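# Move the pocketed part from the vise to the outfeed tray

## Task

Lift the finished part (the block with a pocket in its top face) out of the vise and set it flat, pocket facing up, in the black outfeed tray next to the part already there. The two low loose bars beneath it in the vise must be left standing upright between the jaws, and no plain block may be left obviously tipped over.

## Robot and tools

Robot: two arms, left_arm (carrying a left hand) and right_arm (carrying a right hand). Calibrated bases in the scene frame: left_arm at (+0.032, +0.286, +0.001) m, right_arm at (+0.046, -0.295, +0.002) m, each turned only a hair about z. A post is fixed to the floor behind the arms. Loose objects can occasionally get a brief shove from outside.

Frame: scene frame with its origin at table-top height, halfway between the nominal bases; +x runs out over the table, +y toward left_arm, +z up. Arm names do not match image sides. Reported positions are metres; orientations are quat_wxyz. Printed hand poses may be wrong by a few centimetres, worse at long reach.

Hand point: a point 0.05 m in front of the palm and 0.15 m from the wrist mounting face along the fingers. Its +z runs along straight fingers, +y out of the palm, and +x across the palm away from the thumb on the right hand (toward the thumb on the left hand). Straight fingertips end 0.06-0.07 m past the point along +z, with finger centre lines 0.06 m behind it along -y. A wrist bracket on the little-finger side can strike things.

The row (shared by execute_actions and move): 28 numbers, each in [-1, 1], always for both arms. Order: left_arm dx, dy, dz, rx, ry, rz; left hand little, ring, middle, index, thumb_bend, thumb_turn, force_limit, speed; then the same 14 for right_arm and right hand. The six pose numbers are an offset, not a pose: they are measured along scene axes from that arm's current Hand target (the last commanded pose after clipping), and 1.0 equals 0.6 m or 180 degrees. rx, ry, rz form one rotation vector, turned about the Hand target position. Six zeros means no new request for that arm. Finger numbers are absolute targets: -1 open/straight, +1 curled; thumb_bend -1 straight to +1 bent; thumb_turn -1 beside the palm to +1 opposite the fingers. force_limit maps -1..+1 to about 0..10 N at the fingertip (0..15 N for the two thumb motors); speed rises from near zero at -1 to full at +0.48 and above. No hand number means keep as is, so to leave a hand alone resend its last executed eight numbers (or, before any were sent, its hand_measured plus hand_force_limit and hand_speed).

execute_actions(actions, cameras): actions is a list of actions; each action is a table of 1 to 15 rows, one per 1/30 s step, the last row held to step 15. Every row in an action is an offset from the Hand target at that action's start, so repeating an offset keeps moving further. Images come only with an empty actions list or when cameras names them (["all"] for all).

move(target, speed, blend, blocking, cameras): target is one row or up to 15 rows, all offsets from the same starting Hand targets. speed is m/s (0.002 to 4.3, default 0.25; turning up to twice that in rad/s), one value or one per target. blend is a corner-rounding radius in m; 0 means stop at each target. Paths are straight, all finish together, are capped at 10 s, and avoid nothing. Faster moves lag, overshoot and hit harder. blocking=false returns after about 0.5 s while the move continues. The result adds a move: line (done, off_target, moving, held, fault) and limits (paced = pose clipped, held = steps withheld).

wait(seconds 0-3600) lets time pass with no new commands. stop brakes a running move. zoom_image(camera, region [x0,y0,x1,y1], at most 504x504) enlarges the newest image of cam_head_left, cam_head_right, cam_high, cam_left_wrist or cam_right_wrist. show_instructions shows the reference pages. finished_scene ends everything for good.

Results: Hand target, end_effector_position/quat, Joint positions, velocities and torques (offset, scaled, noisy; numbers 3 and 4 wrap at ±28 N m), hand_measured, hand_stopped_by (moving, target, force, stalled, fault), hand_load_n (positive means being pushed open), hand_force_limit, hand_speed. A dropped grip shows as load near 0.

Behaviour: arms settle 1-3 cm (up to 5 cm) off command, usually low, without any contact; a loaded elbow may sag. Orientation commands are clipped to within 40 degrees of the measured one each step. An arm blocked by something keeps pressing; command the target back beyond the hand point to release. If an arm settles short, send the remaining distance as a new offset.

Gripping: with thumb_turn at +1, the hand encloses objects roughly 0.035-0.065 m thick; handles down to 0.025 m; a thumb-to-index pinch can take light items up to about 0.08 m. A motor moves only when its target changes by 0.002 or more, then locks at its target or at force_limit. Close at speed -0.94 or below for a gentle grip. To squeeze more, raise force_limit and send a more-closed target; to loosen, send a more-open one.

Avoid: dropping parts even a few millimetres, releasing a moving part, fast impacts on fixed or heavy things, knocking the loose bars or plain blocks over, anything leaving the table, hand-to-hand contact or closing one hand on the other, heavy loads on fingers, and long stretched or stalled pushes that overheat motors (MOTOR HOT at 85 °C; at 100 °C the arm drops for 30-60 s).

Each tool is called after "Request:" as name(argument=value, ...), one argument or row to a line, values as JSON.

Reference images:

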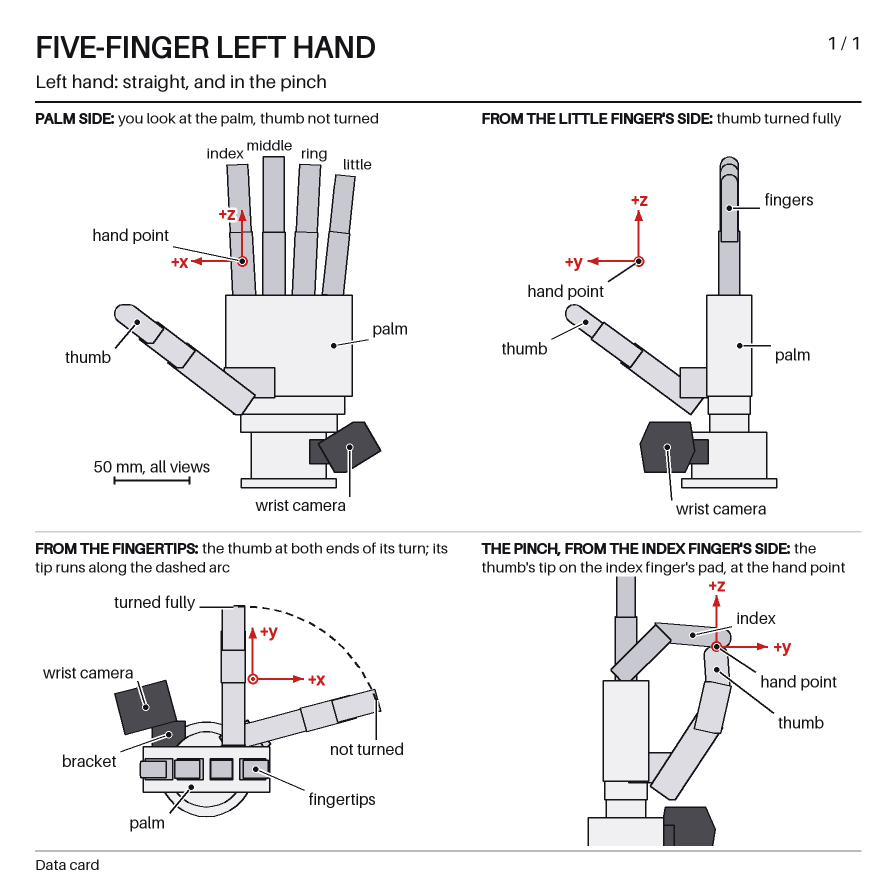

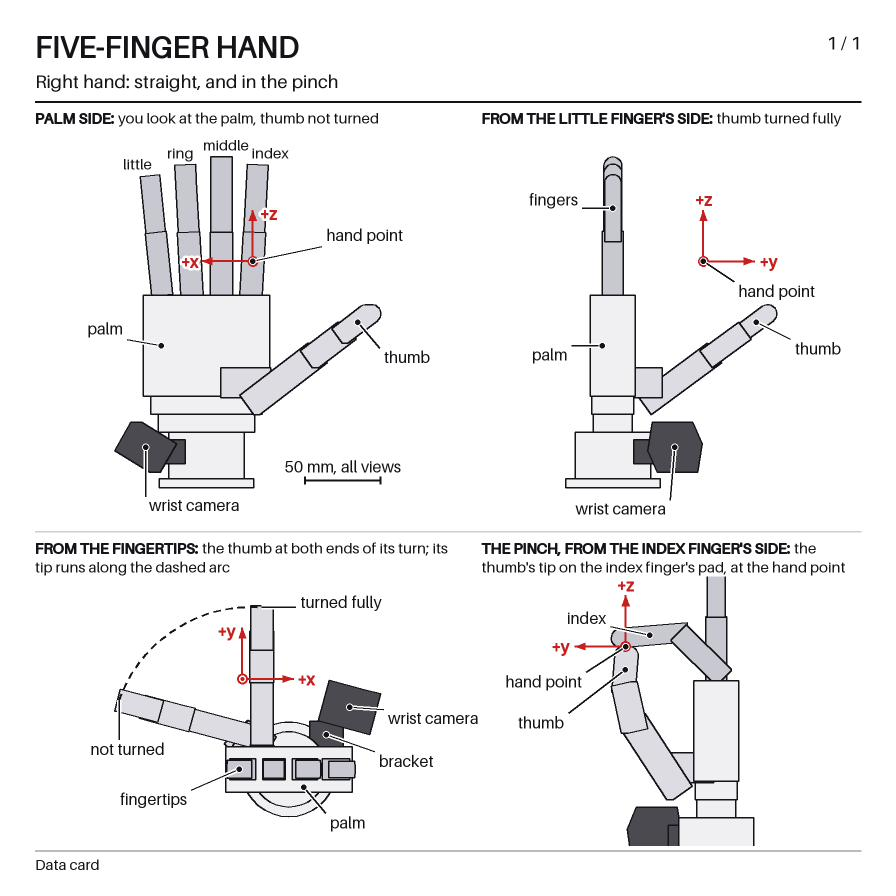

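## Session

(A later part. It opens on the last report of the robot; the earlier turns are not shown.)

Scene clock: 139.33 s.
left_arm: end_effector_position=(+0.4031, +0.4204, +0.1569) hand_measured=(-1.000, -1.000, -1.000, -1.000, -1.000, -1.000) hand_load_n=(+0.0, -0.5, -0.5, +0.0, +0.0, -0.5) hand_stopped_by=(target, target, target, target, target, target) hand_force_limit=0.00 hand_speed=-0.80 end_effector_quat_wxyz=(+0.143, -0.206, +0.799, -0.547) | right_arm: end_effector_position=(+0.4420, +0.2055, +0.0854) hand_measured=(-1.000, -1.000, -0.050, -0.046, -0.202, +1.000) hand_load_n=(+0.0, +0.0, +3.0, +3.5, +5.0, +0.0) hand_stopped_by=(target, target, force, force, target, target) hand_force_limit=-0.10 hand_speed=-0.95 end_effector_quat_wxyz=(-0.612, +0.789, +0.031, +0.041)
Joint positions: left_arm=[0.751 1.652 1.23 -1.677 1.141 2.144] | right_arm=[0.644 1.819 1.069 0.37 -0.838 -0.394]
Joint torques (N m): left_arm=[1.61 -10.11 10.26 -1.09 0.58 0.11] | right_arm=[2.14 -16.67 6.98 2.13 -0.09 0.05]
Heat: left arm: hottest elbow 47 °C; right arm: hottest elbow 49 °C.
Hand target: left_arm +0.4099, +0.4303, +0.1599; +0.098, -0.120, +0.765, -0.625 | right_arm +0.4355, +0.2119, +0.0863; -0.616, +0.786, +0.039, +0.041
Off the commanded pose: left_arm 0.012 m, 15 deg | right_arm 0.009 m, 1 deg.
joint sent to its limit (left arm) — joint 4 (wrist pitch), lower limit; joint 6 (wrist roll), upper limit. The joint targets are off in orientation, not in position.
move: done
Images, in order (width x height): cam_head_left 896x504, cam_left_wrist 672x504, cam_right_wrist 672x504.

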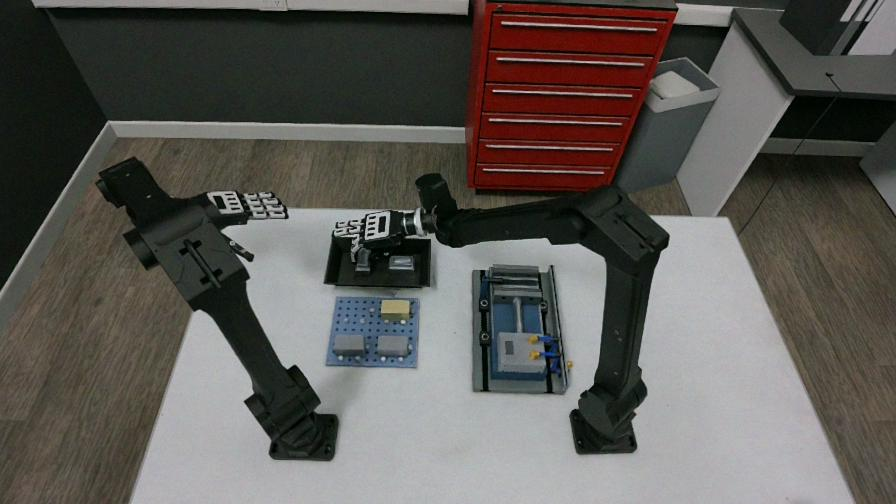

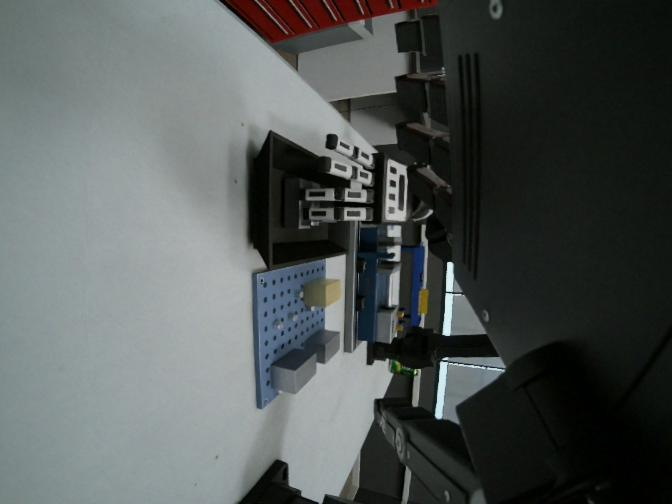

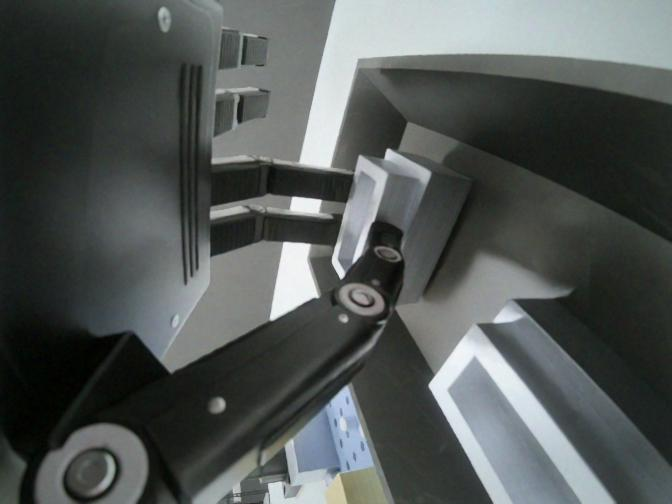

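Request:
move(
  target=[0,0,0,0,0,0,-1,-1,-1,-1,-1,-1,0,-0.8, -0.001,0.001,-0.007,0,0.005,0,-1,-1,0.2,0.2,-0.2,1,-0.1,-0.95],
  speed=0.02,
  cameras=["cam_left_wrist","cam_head_left","cam_right_wrist"],
)

Request:
zoom_image(
  camera="cam_left_wrist",
  region=[265, 165, 335, 245],
)

Request:
zoom_image(
  camera="cam_head_left",
  region=[335, 240, 405, 290],
)

Request:
zoom_image(
  camera="cam_right_wrist",
  region=[320, 130, 500, 310],
)

Scene clock: 140.87 s.
left_arm: end_effector_position=(+0.4031, +0.4204, +0.1569) hand_measured=(-1.000, -1.000, -1.000, -1.000, -1.000, -1.000) hand_load_n=(+0.0, -0.5, +0.0, +0.0, +0.0, +0.0) hand_stopped_by=(target, target, target, target, target, target) hand_force_limit=0.00 hand_speed=-0.80 end_effector_quat_wxyz=(+0.143, -0.206, +0.799, -0.547) | right_arm: end_effector_position=(+0.4424, +0.2060, +0.0808) hand_measured=(-1.000, -1.000, -0.050, -0.046, -0.202, +1.000) hand_load_n=(+0.0, +0.0, +3.5, +3.5, +4.5, +0.0) hand_stopped_by=(target, target, force, force, target, target) hand_force_limit=-0.10 hand_speed=-0.95 end_effector_quat_wxyz=(-0.612, +0.790, +0.030, +0.040)
Joint positions: left_arm=[0.751 1.652 1.23 -1.677 1.141 2.144] | right_arm=[0.644 1.829 1.069 0.379 -0.838 -0.393]
Joint torques (N m): left_arm=[1.61 -10.23 10.22 -1.16 0.57 0.12] | right_arm=[2.2 -16.67 6.82 2.28 -0.25 0.17]
Heat: left arm: hottest elbow 47 °C; right arm: hottest elbow 49 °C.
Hand target: left_arm +0.4099, +0.4303, +0.1599; +0.098, -0.120, +0.765, -0.625 | right_arm +0.4348, +0.2125, +0.0820; -0.616, +0.786, +0.034, +0.035
Off the commanded pose: left_arm 0.012 m, 15 deg | right_arm 0.010 m, 1 deg.
joint sent to its limit (left arm) — joint 4 (wrist pitch), lower limit; joint 6 (wrist roll), upper limit. The joint targets are off in orientation, not in position.
move: done
Images, in order (width x height): cam_head_left 896x504, cam_left_wrist 672x504, cam_right_wrist 672x504.

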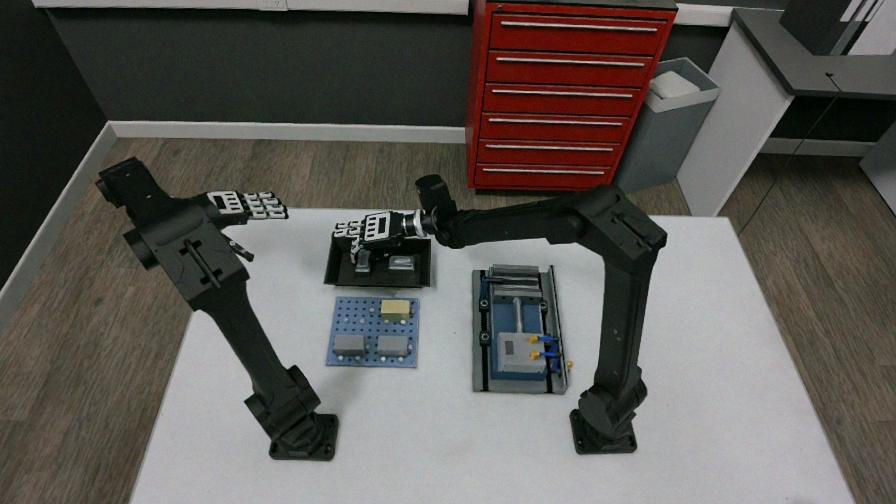

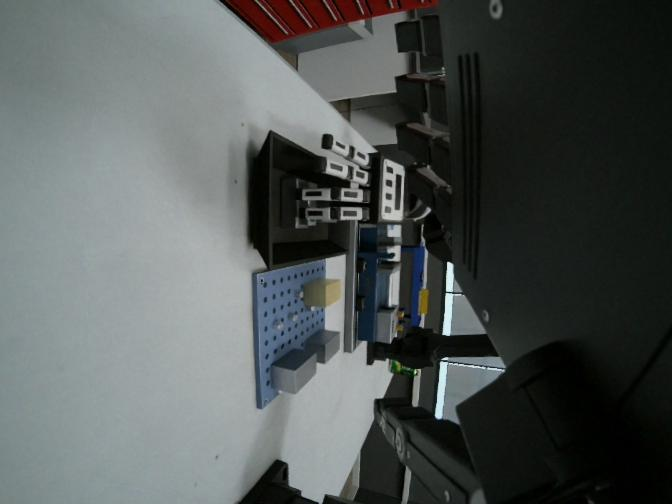

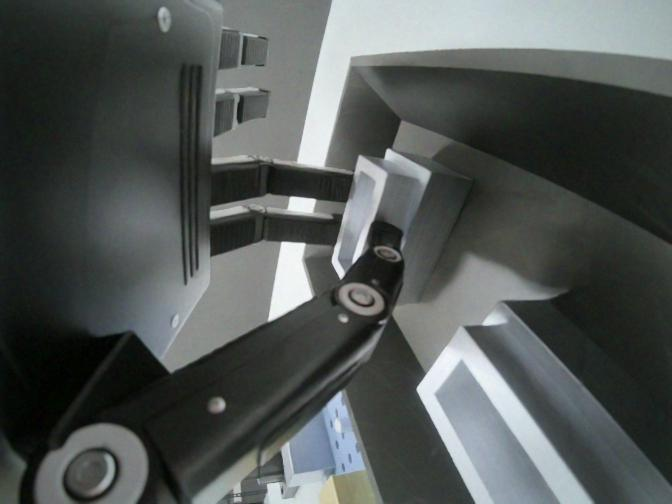

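Scaled by 6.300 from the camera's image (finer frame: 960x720).

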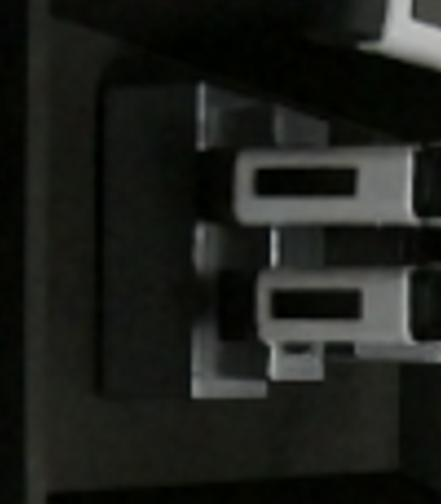

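Scaled by 7.200 from the camera's image (finer frame: 1280x720).

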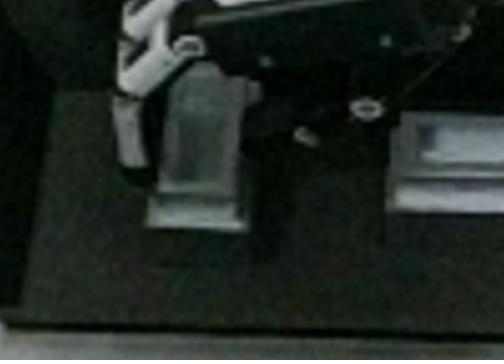

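Scaled by 2.800 from the camera's image (finer frame: 960x720).

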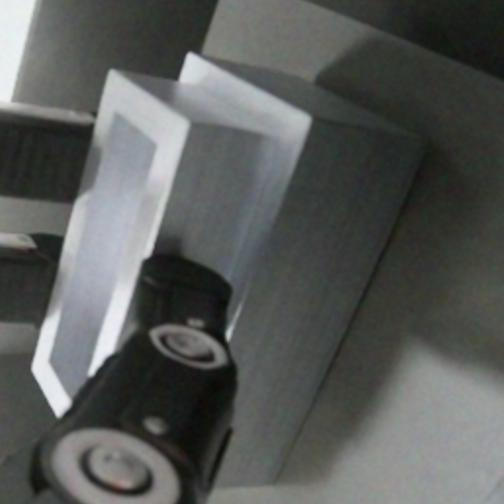

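Request:
move(
  target=[0,0,0,0,0,0,-1,-1,-1,-1,-1,-1,0,-0.8, 0,0,-0.005,0,0,0,-1,-1,0.2,0.2,-0.2,1,-0.1,-0.95],
  speed=0.02,
  cameras=["cam_left_wrist","cam_head_left","cam_right_wrist"],
)

Request:
zoom_image(
  camera="cam_left_wrist",
  region=[265, 165, 335, 245],
)

Request:
zoom_image(
  camera="cam_head_left",
  region=[335, 240, 405, 290],
)

Request:
zoom_image(
  camera="cam_right_wrist",
  region=[320, 130, 500, 310],
)

Scene clock: 142.10 s.
left_arm: end_effector_position=(+0.4031, +0.4204, +0.1569) hand_measured=(-1.000, -1.000, -1.000, -1.000, -1.000, -1.000) hand_load_n=(+0.0, +0.0, +0.0, +0.0, +0.0, +0.0) hand_stopped_by=(target, target, target, target, target, target) hand_force_limit=0.00 hand_speed=-0.80 end_effector_quat_wxyz=(+0.143, -0.206, +0.799, -0.547) | right_arm: end_effector_position=(+0.4430, +0.2066, +0.0807) hand_measured=(-1.000, -1.000, -0.050, -0.046, -0.202, +1.000) hand_load_n=(-0.5, +0.0, +3.5, +3.5, +4.5, +0.0) hand_stopped_by=(target, target, force, force, target, target) hand_force_limit=-0.10 hand_speed=-0.95 end_effector_quat_wxyz=(-0.613, +0.788, +0.031, +0.041)
Joint positions: left_arm=[0.751 1.652 1.23 -1.677 1.141 2.144] | right_arm=[0.644 1.831 1.069 0.387 -0.839 -0.392]
Joint torques (N m): left_arm=[1.55 -10.05 10.25 -1.1 0.58 0.11] | right_arm=[2.43 -16.09 6.69 2.25 -0.25 0.17]
Heat: left arm: hottest elbow 47 °C; right arm: hottest elbow 49 °C.
Hand target: left_arm +0.4099, +0.4303, +0.1599; +0.098, -0.120, +0.765, -0.625 | right_arm +0.4347, +0.2125, +0.0791; -0.616, +0.786, +0.034, +0.034
Off the commanded pose: left_arm 0.012 m, 15 deg | right_arm 0.010 m, 1 deg.
joint sent to its limit (left arm) — joint 4 (wrist pitch), lower limit; joint 6 (wrist roll), upper limit. The joint targets are off in orientation, not in position.
move: done
Images, in order (width x height): cam_head_left 896x504, cam_left_wrist 672x504, cam_right_wrist 672x504.

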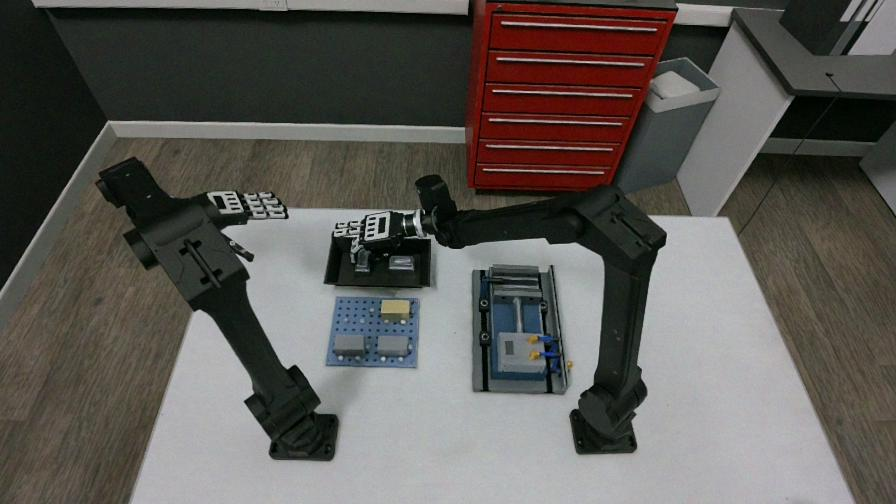

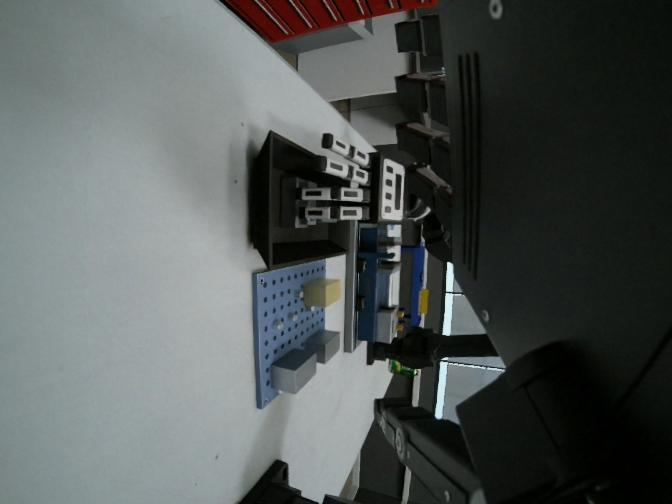

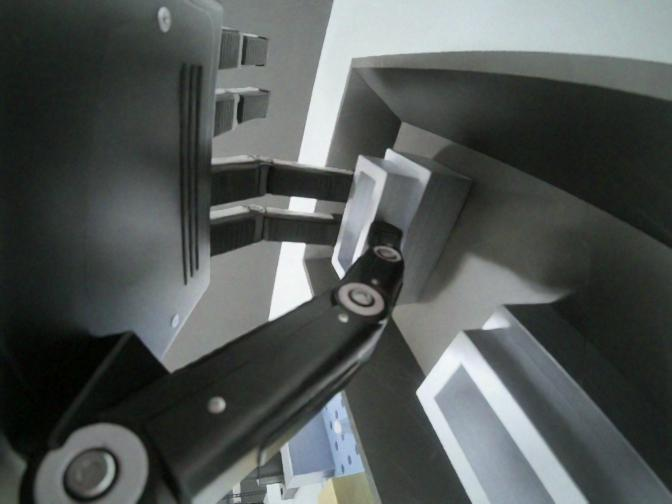

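Scaled by 6.300 from the camera's image (finer frame: 960x720).

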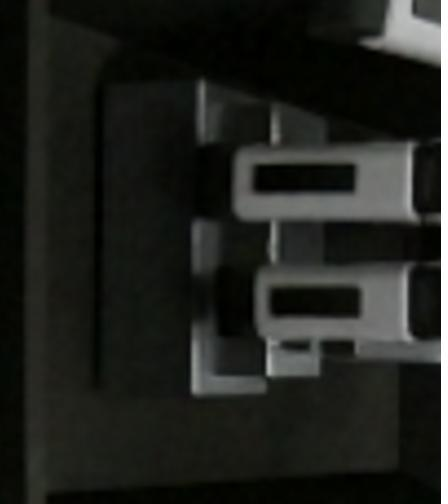

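Scaled by 7.200 from the camera's image (finer frame: 1280x720).

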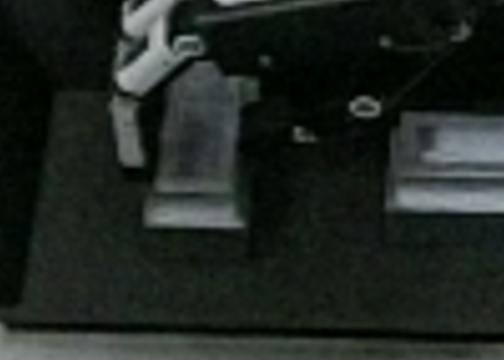

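Scaled by 2.800 from the camera's image (finer frame: 960x720).

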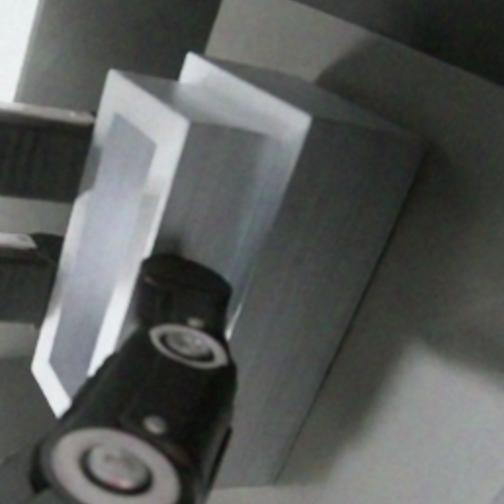

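Request:
move(
  target=[0,0,0,0,0,0,-1,-1,-1,-1,-1,-1,0,-0.8, 0,0,0,0,0,0,-1,-1,-0.25,-0.25,-0.2,1,-0.1,-0.95],
  speed=0.02,
  cameras=["cam_left_wrist","cam_head_left","cam_right_wrist"],
)

Request:
zoom_image(
  camera="cam_left_wrist",
  region=[265, 165, 335, 245],
)

Request:
zoom_image(
  camera="cam_head_left",
  region=[335, 240, 405, 290],
)

Request:
zoom_image(
  camera="cam_right_wrist",
  region=[320, 130, 500, 310],
)

Scene clock: 145.47 s.
left_arm: end_effector_position=(+0.4031, +0.4204, +0.1569) hand_measured=(-1.000, -1.000, -1.000, -1.000, -1.000, -1.000) hand_load_n=(+0.0, +0.0, +0.0, +0.0, +0.0, +0.0) hand_stopped_by=(target, target, target, target, target, target) hand_force_limit=0.00 hand_speed=-0.80 end_effector_quat_wxyz=(+0.143, -0.206, +0.799, -0.547) | right_arm: end_effector_position=(+0.4433, +0.2067, +0.0801) hand_measured=(-1.000, -1.000, -0.250, -0.250, -0.200, +1.000) hand_load_n=(+0.0, +0.0, +0.0, +0.0, +0.5, +0.0) hand_stopped_by=(target, target, target, target, target, target) hand_force_limit=-0.10 hand_speed=-0.95 end_effector_quat_wxyz=(-0.613, +0.788, +0.031, +0.042)
Joint positions: left_arm=[0.751 1.652 1.23 -1.677 1.141 2.144] | right_arm=[0.644 1.833 1.069 0.39 -0.839 -0.392]
Joint torques (N m): left_arm=[1.61 -10.11 10.21 -1.11 0.58 0.11] | right_arm=[2.49 -16.44 6.68 2.1 -0.26 0.15]
Heat: left arm: hottest elbow 48 °C; right arm: hottest elbow 48 °C.
Hand target: left_arm +0.4099, +0.4303, +0.1599; +0.098, -0.120, +0.765, -0.625 | right_arm +0.4348, +0.2125, +0.0791; -0.616, +0.786, +0.034, +0.035
Off the commanded pose: left_arm 0.012 m, 15 deg | right_arm 0.010 m, 1 deg.
joint sent to its limit (left arm) — joint 4 (wrist pitch), lower limit; joint 6 (wrist roll), upper limit. The joint targets are off in orientation, not in position.
move: done
Images, in order (width x height): cam_head_left 896x504, cam_left_wrist 672x504, cam_right_wrist 672x504.

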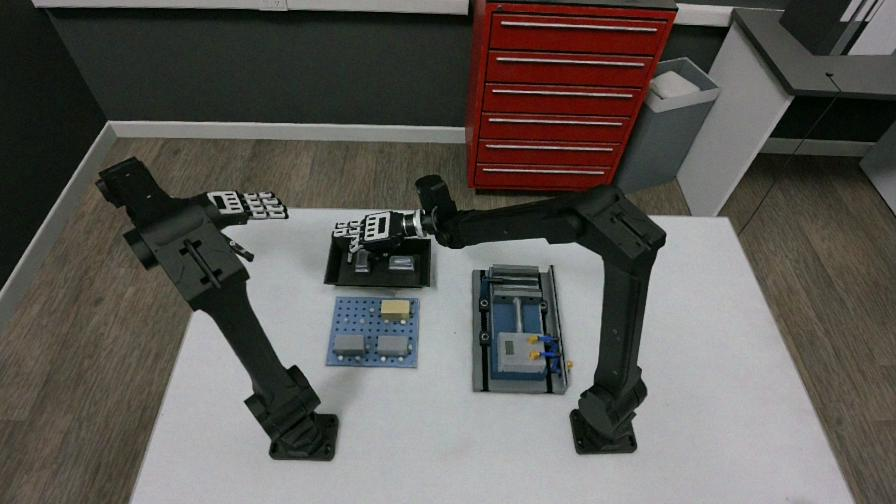

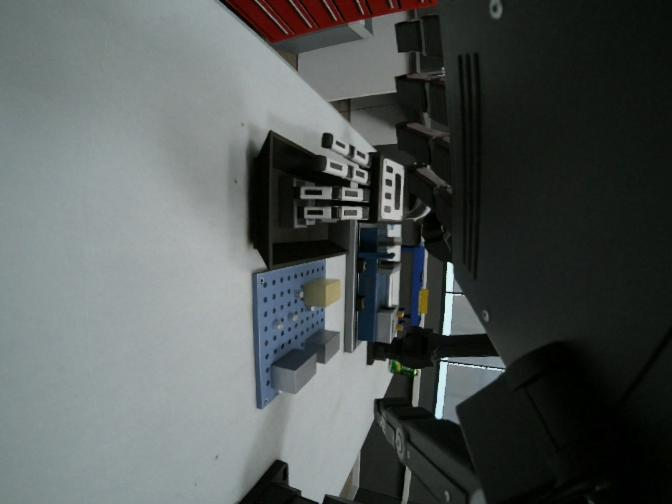

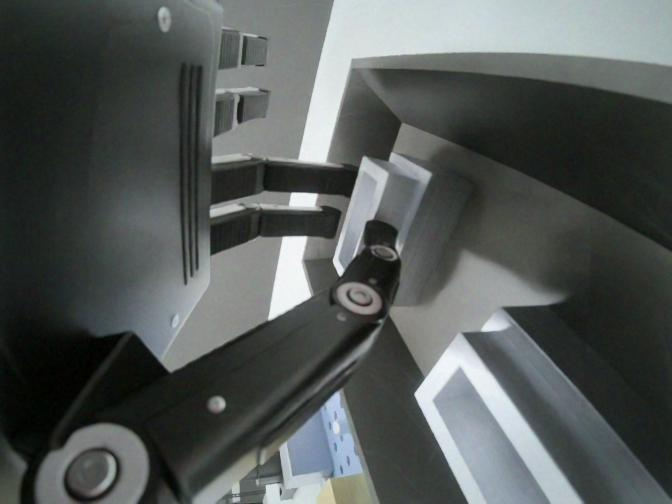

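Scaled by 6.300 from the camera's image (finer frame: 960x720).

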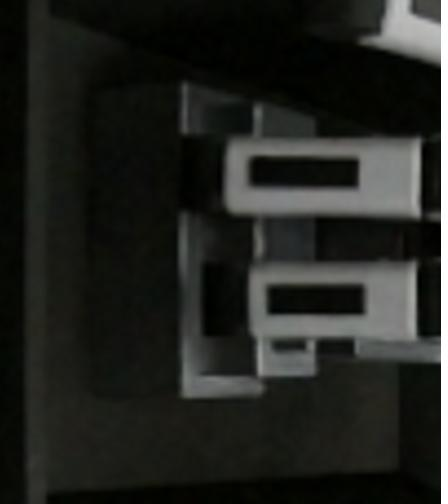

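Scaled by 7.200 from the camera's image (finer frame: 1280x720).

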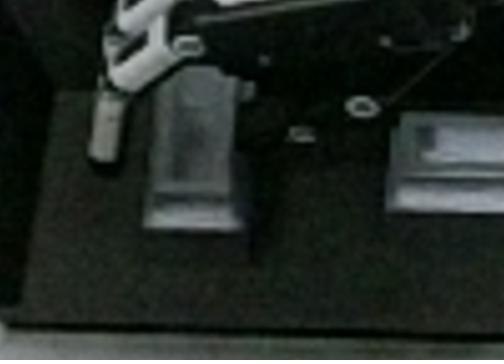

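Scaled by 2.800 from the camera's image (finer frame: 960x720).

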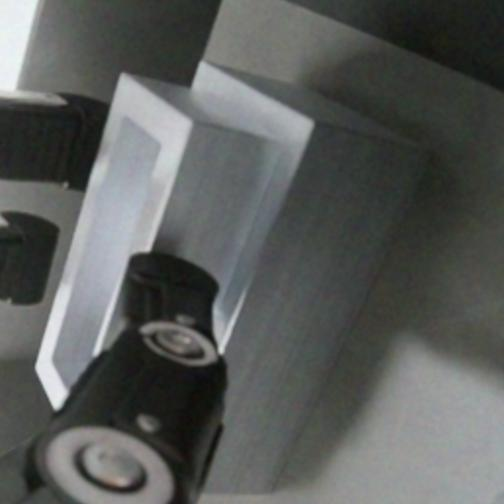

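Request:
move(
  target=[
    [0,0,0,0,0,0,-1,-1,-1,-1,-1,-1,0,-0.8, 0,-0.02,0.01,0,0,0,-1,-1,-0.8,-0.8,-0.2,1,-0.1,-0.5],
    [0,0,0,0,0,0,-1,-1,-1,-1,-1,-1,0,-0.8, -0.005,-0.045,0.13,0,0,0,-1,-1,-0.8,-0.8,-0.2,1,-0.1,-0.5],
  ],
  speed=0.06,
  cameras=["cam_left_wrist","cam_head_left","cam_right_wrist"],
)

Request:
zoom_image(
  camera="cam_left_wrist",
  region=[245, 125, 365, 275],
)

Request:
zoom_image(
  camera="cam_head_left",
  region=[320, 225, 430, 295],
)

Scene clock: 148.47 s.
left_arm: end_effector_position=(+0.4031, +0.4204, +0.1569) hand_measured=(-1.000, -1.000, -1.000, -1.000, -1.000, -1.000) hand_load_n=(+0.0, +0.0, +0.0, +0.0, +0.0, +0.0) hand_stopped_by=(target, target, target, target, target, target) hand_force_limit=0.00 hand_speed=-0.80 end_effector_quat_wxyz=(+0.143, -0.206, +0.799, -0.547) | right_arm: end_effector_position=(+0.4204, +0.1872, +0.1438) hand_measured=(-1.000, -1.000, -0.800, -0.800, -0.200, +1.000) hand_load_n=(+0.0, +0.0, +0.0, +0.0, +0.0, +0.0) hand_stopped_by=(target, target, target, target, target, target) hand_force_limit=-0.10 hand_speed=-0.50 end_effector_quat_wxyz=(-0.611, +0.791, +0.031, +0.022)
Joint positions: left_arm=[0.751 1.652 1.23 -1.677 1.141 2.144] | right_arm=[0.635 1.669 1.055 0.211 -0.873 -0.392]
Joint torques (N m): left_arm=[1.67 -10.05 10.22 -1.16 0.57 0.11] | right_arm=[-0.09 -16.21 9.32 1.24 -0.26 -0.01]
Heat: left arm: hottest elbow 48 °C; right arm: hottest elbow 48 °C.
Hand target: left_arm +0.4099, +0.4303, +0.1599; +0.098, -0.120, +0.765, -0.625 | right_arm +0.4317, +0.1855, +0.1570; -0.616, +0.786, +0.034, +0.034
Off the commanded pose: left_arm 0.012 m, 15 deg | right_arm 0.018 m, 2 deg.
joint sent to its limit (left arm) — joint 4 (wrist pitch), lower limit; joint 6 (wrist roll), upper limit. The joint targets are off in orientation, not in position.
move: off_target (right_arm)
Images, in order (width x height): cam_head_left 896x504, cam_left_wrist 672x504, cam_right_wrist 672x504.

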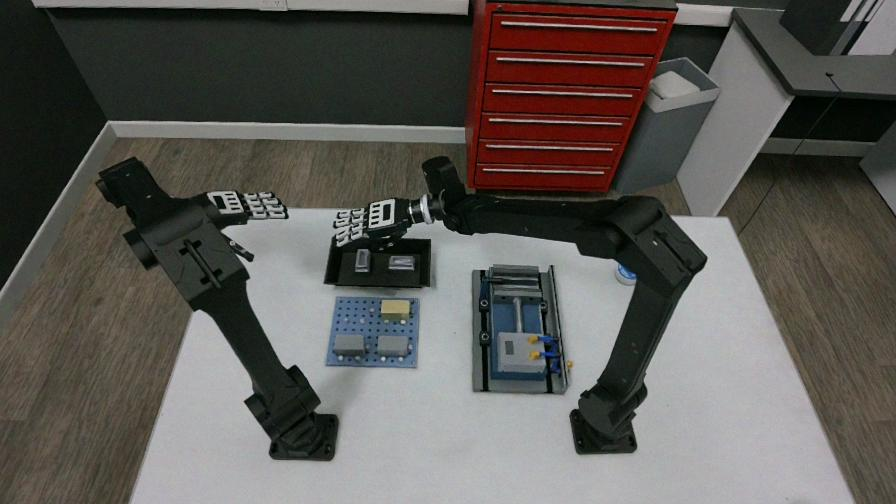

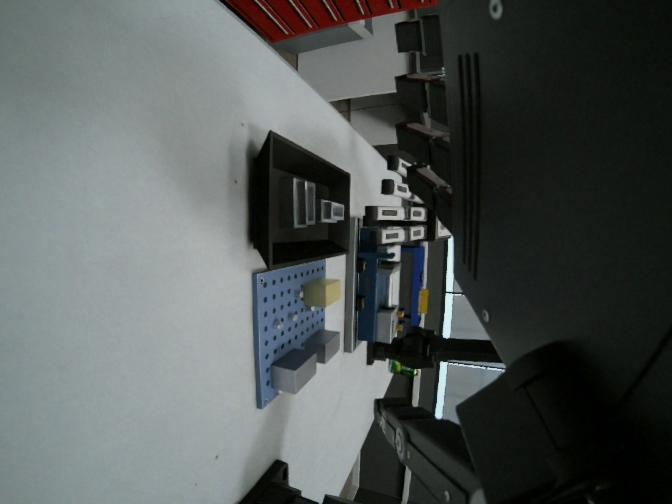

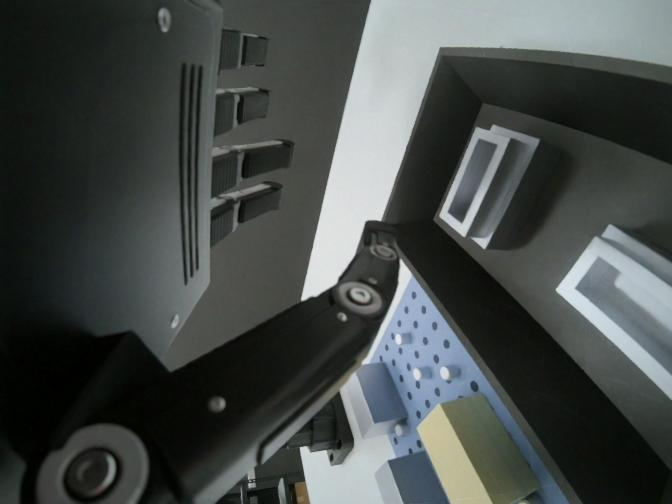

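Scaled by 3.360 from the camera's image (finer frame: 960x720).

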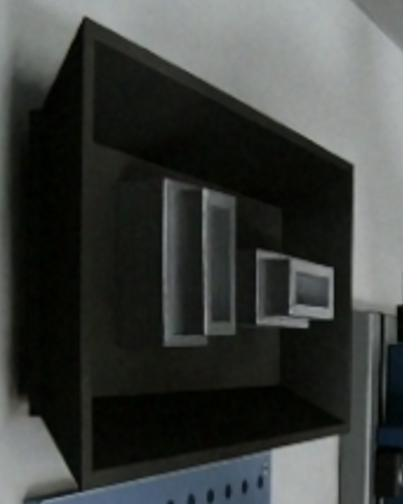

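Scaled by 4.582 from the camera's image (finer frame: 1280x720).

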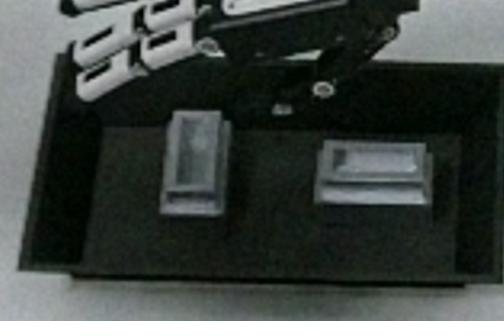

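Request:
move(
  target=[0,0,0,0,0,0,-1,-1,-1,-1,-1,-1,0,-0.8, 0,-0.15,0.12,0,0,0,-1,-1,-0.8,-0.8,-0.2,1,-0.1,-0.5],
  speed=0.2,
  cameras=["all"],
)

Request:
zoom_image(
  camera="cam_head_left",
  region=[470, 250, 580, 330],
)

Request:
zoom_image(
  camera="cam_left_wrist",
  region=[330, 200, 430, 350],
)

Request:
zoom_image(
  camera="cam_head_right",
  region=[320, 225, 580, 330],
)

Scene clock: 150.57 s.
left_arm: end_effector_position=(+0.4031, +0.4204, +0.1569) hand_measured=(-1.000, -1.000, -1.000, -1.000, -1.000, -1.000) hand_load_n=(+0.0, +0.0, +0.0, +0.0, +0.0, -0.5) hand_stopped_by=(target, target, target, target, target, target) hand_force_limit=0.00 hand_speed=-0.80 end_effector_quat_wxyz=(+0.143, -0.206, +0.799, -0.547) | right_arm: end_effector_position=(+0.4296, +0.0978, +0.2304) hand_measured=(-1.000, -1.000, -0.800, -0.800, -0.200, +1.000) hand_load_n=(+0.0, +0.0, +0.0, +0.0, +0.0, +0.0) hand_stopped_by=(target, target, target, target, target, target) hand_force_limit=-0.10 hand_speed=-0.50 end_effector_quat_wxyz=(-0.618, +0.785, +0.031, +0.032)
Joint positions: left_arm=[0.751 1.652 1.23 -1.677 1.141 2.144] | right_arm=[0.47 1.447 1.055 -0.07 -1.016 -0.492]
Joint torques (N m): left_arm=[1.73 -10.11 10.21 -1.1 0.58 0.11] | right_arm=[0.5 -12.75 8.84 1.13 -0.33 -0.1]
Heat: left arm: hottest elbow 48 °C; right arm: hottest elbow 48 °C.
Hand target: left_arm +0.4099, +0.4303, +0.1599; +0.098, -0.120, +0.765, -0.625 | right_arm +0.4318, +0.0954, +0.2290; -0.616, +0.786, +0.034, +0.035
Off the commanded pose: left_arm 0.012 m, 15 deg | right_arm 0.003 m, 0 deg.
joint sent to its limit (left arm) — joint 4 (wrist pitch), lower limit; joint 6 (wrist roll), upper limit. The joint targets are off in orientation, not in position.
move: done

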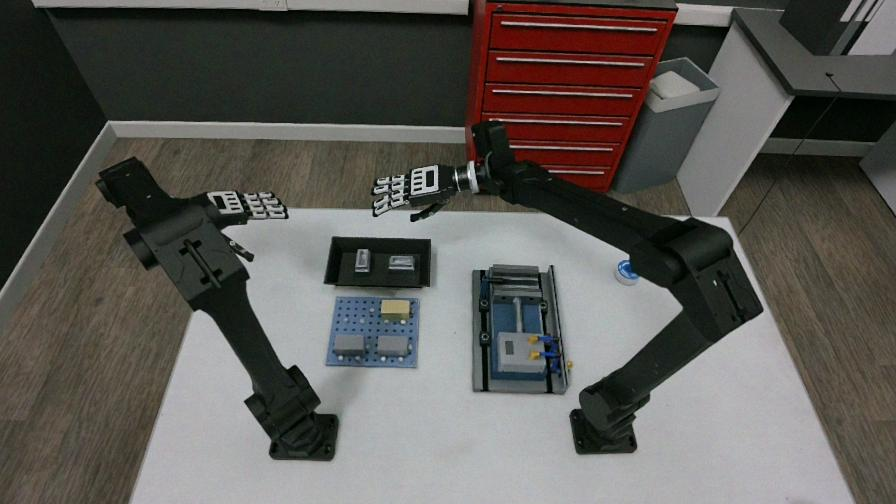

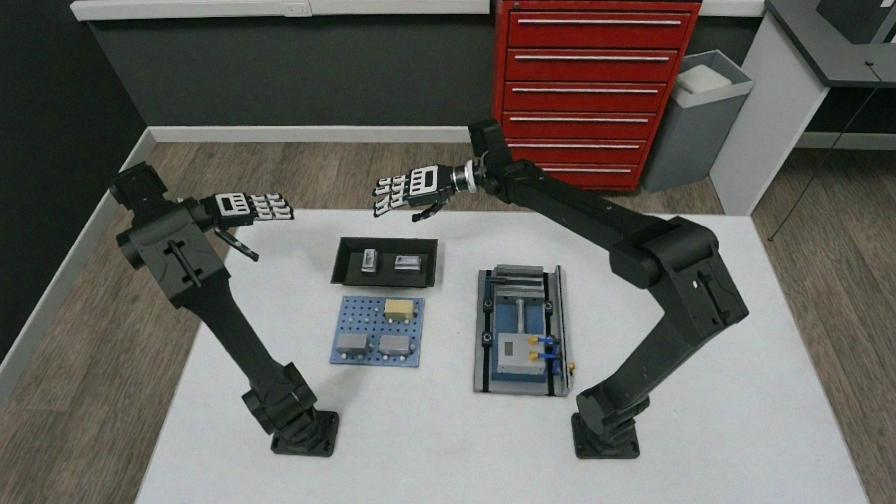

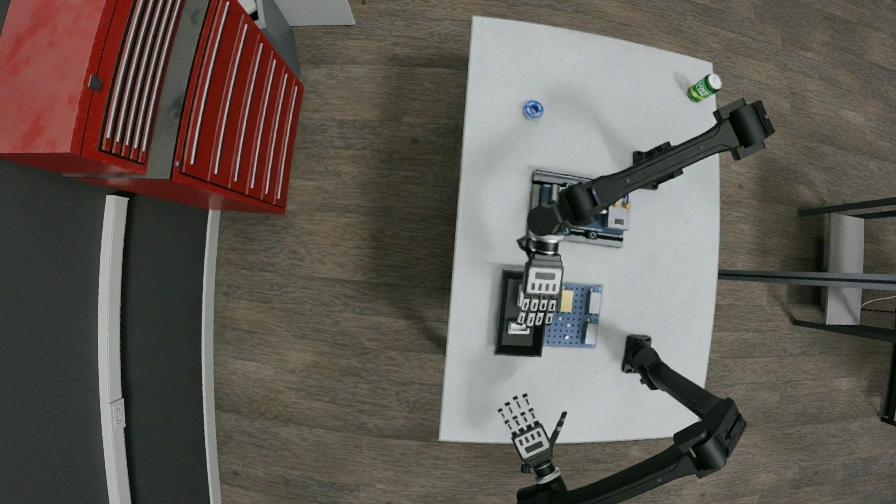

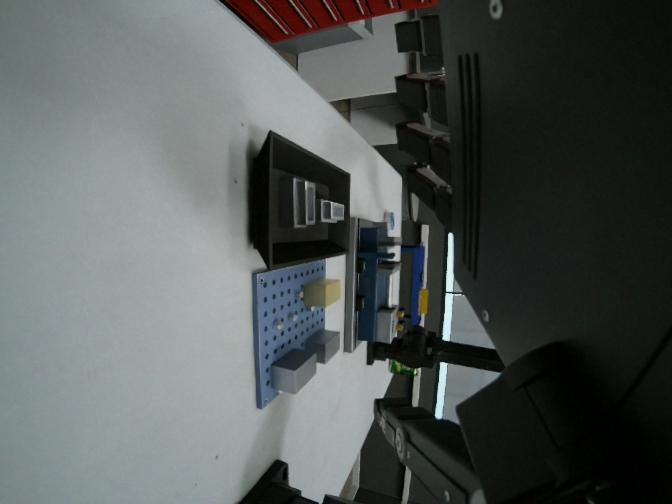

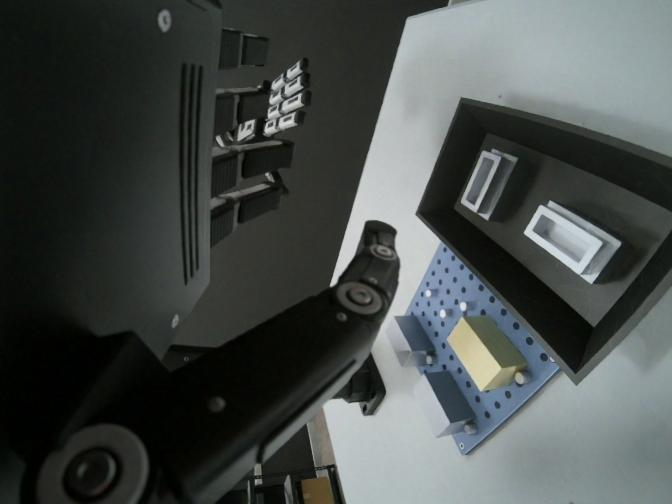

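Scaled by 4.582 from the camera's image (finer frame: 1280x720).

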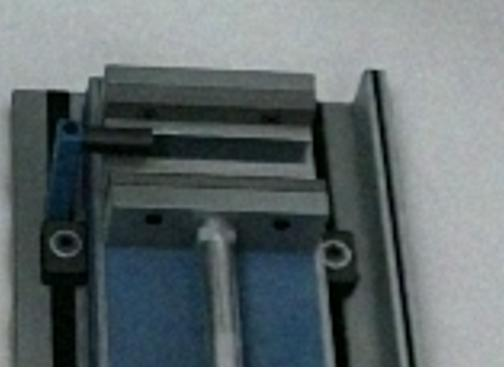

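Scaled by 3.360 from the camera's image (finer frame: 960x720).

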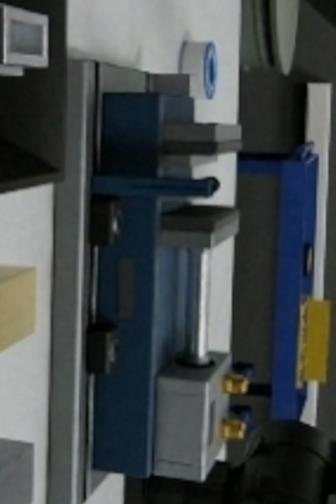

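Scaled by 1.938 from the camera's image (finer frame: 1280x720).

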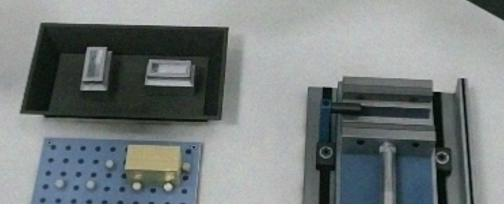

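Request:
finished_scene(
)

The scene is finished: the task was done.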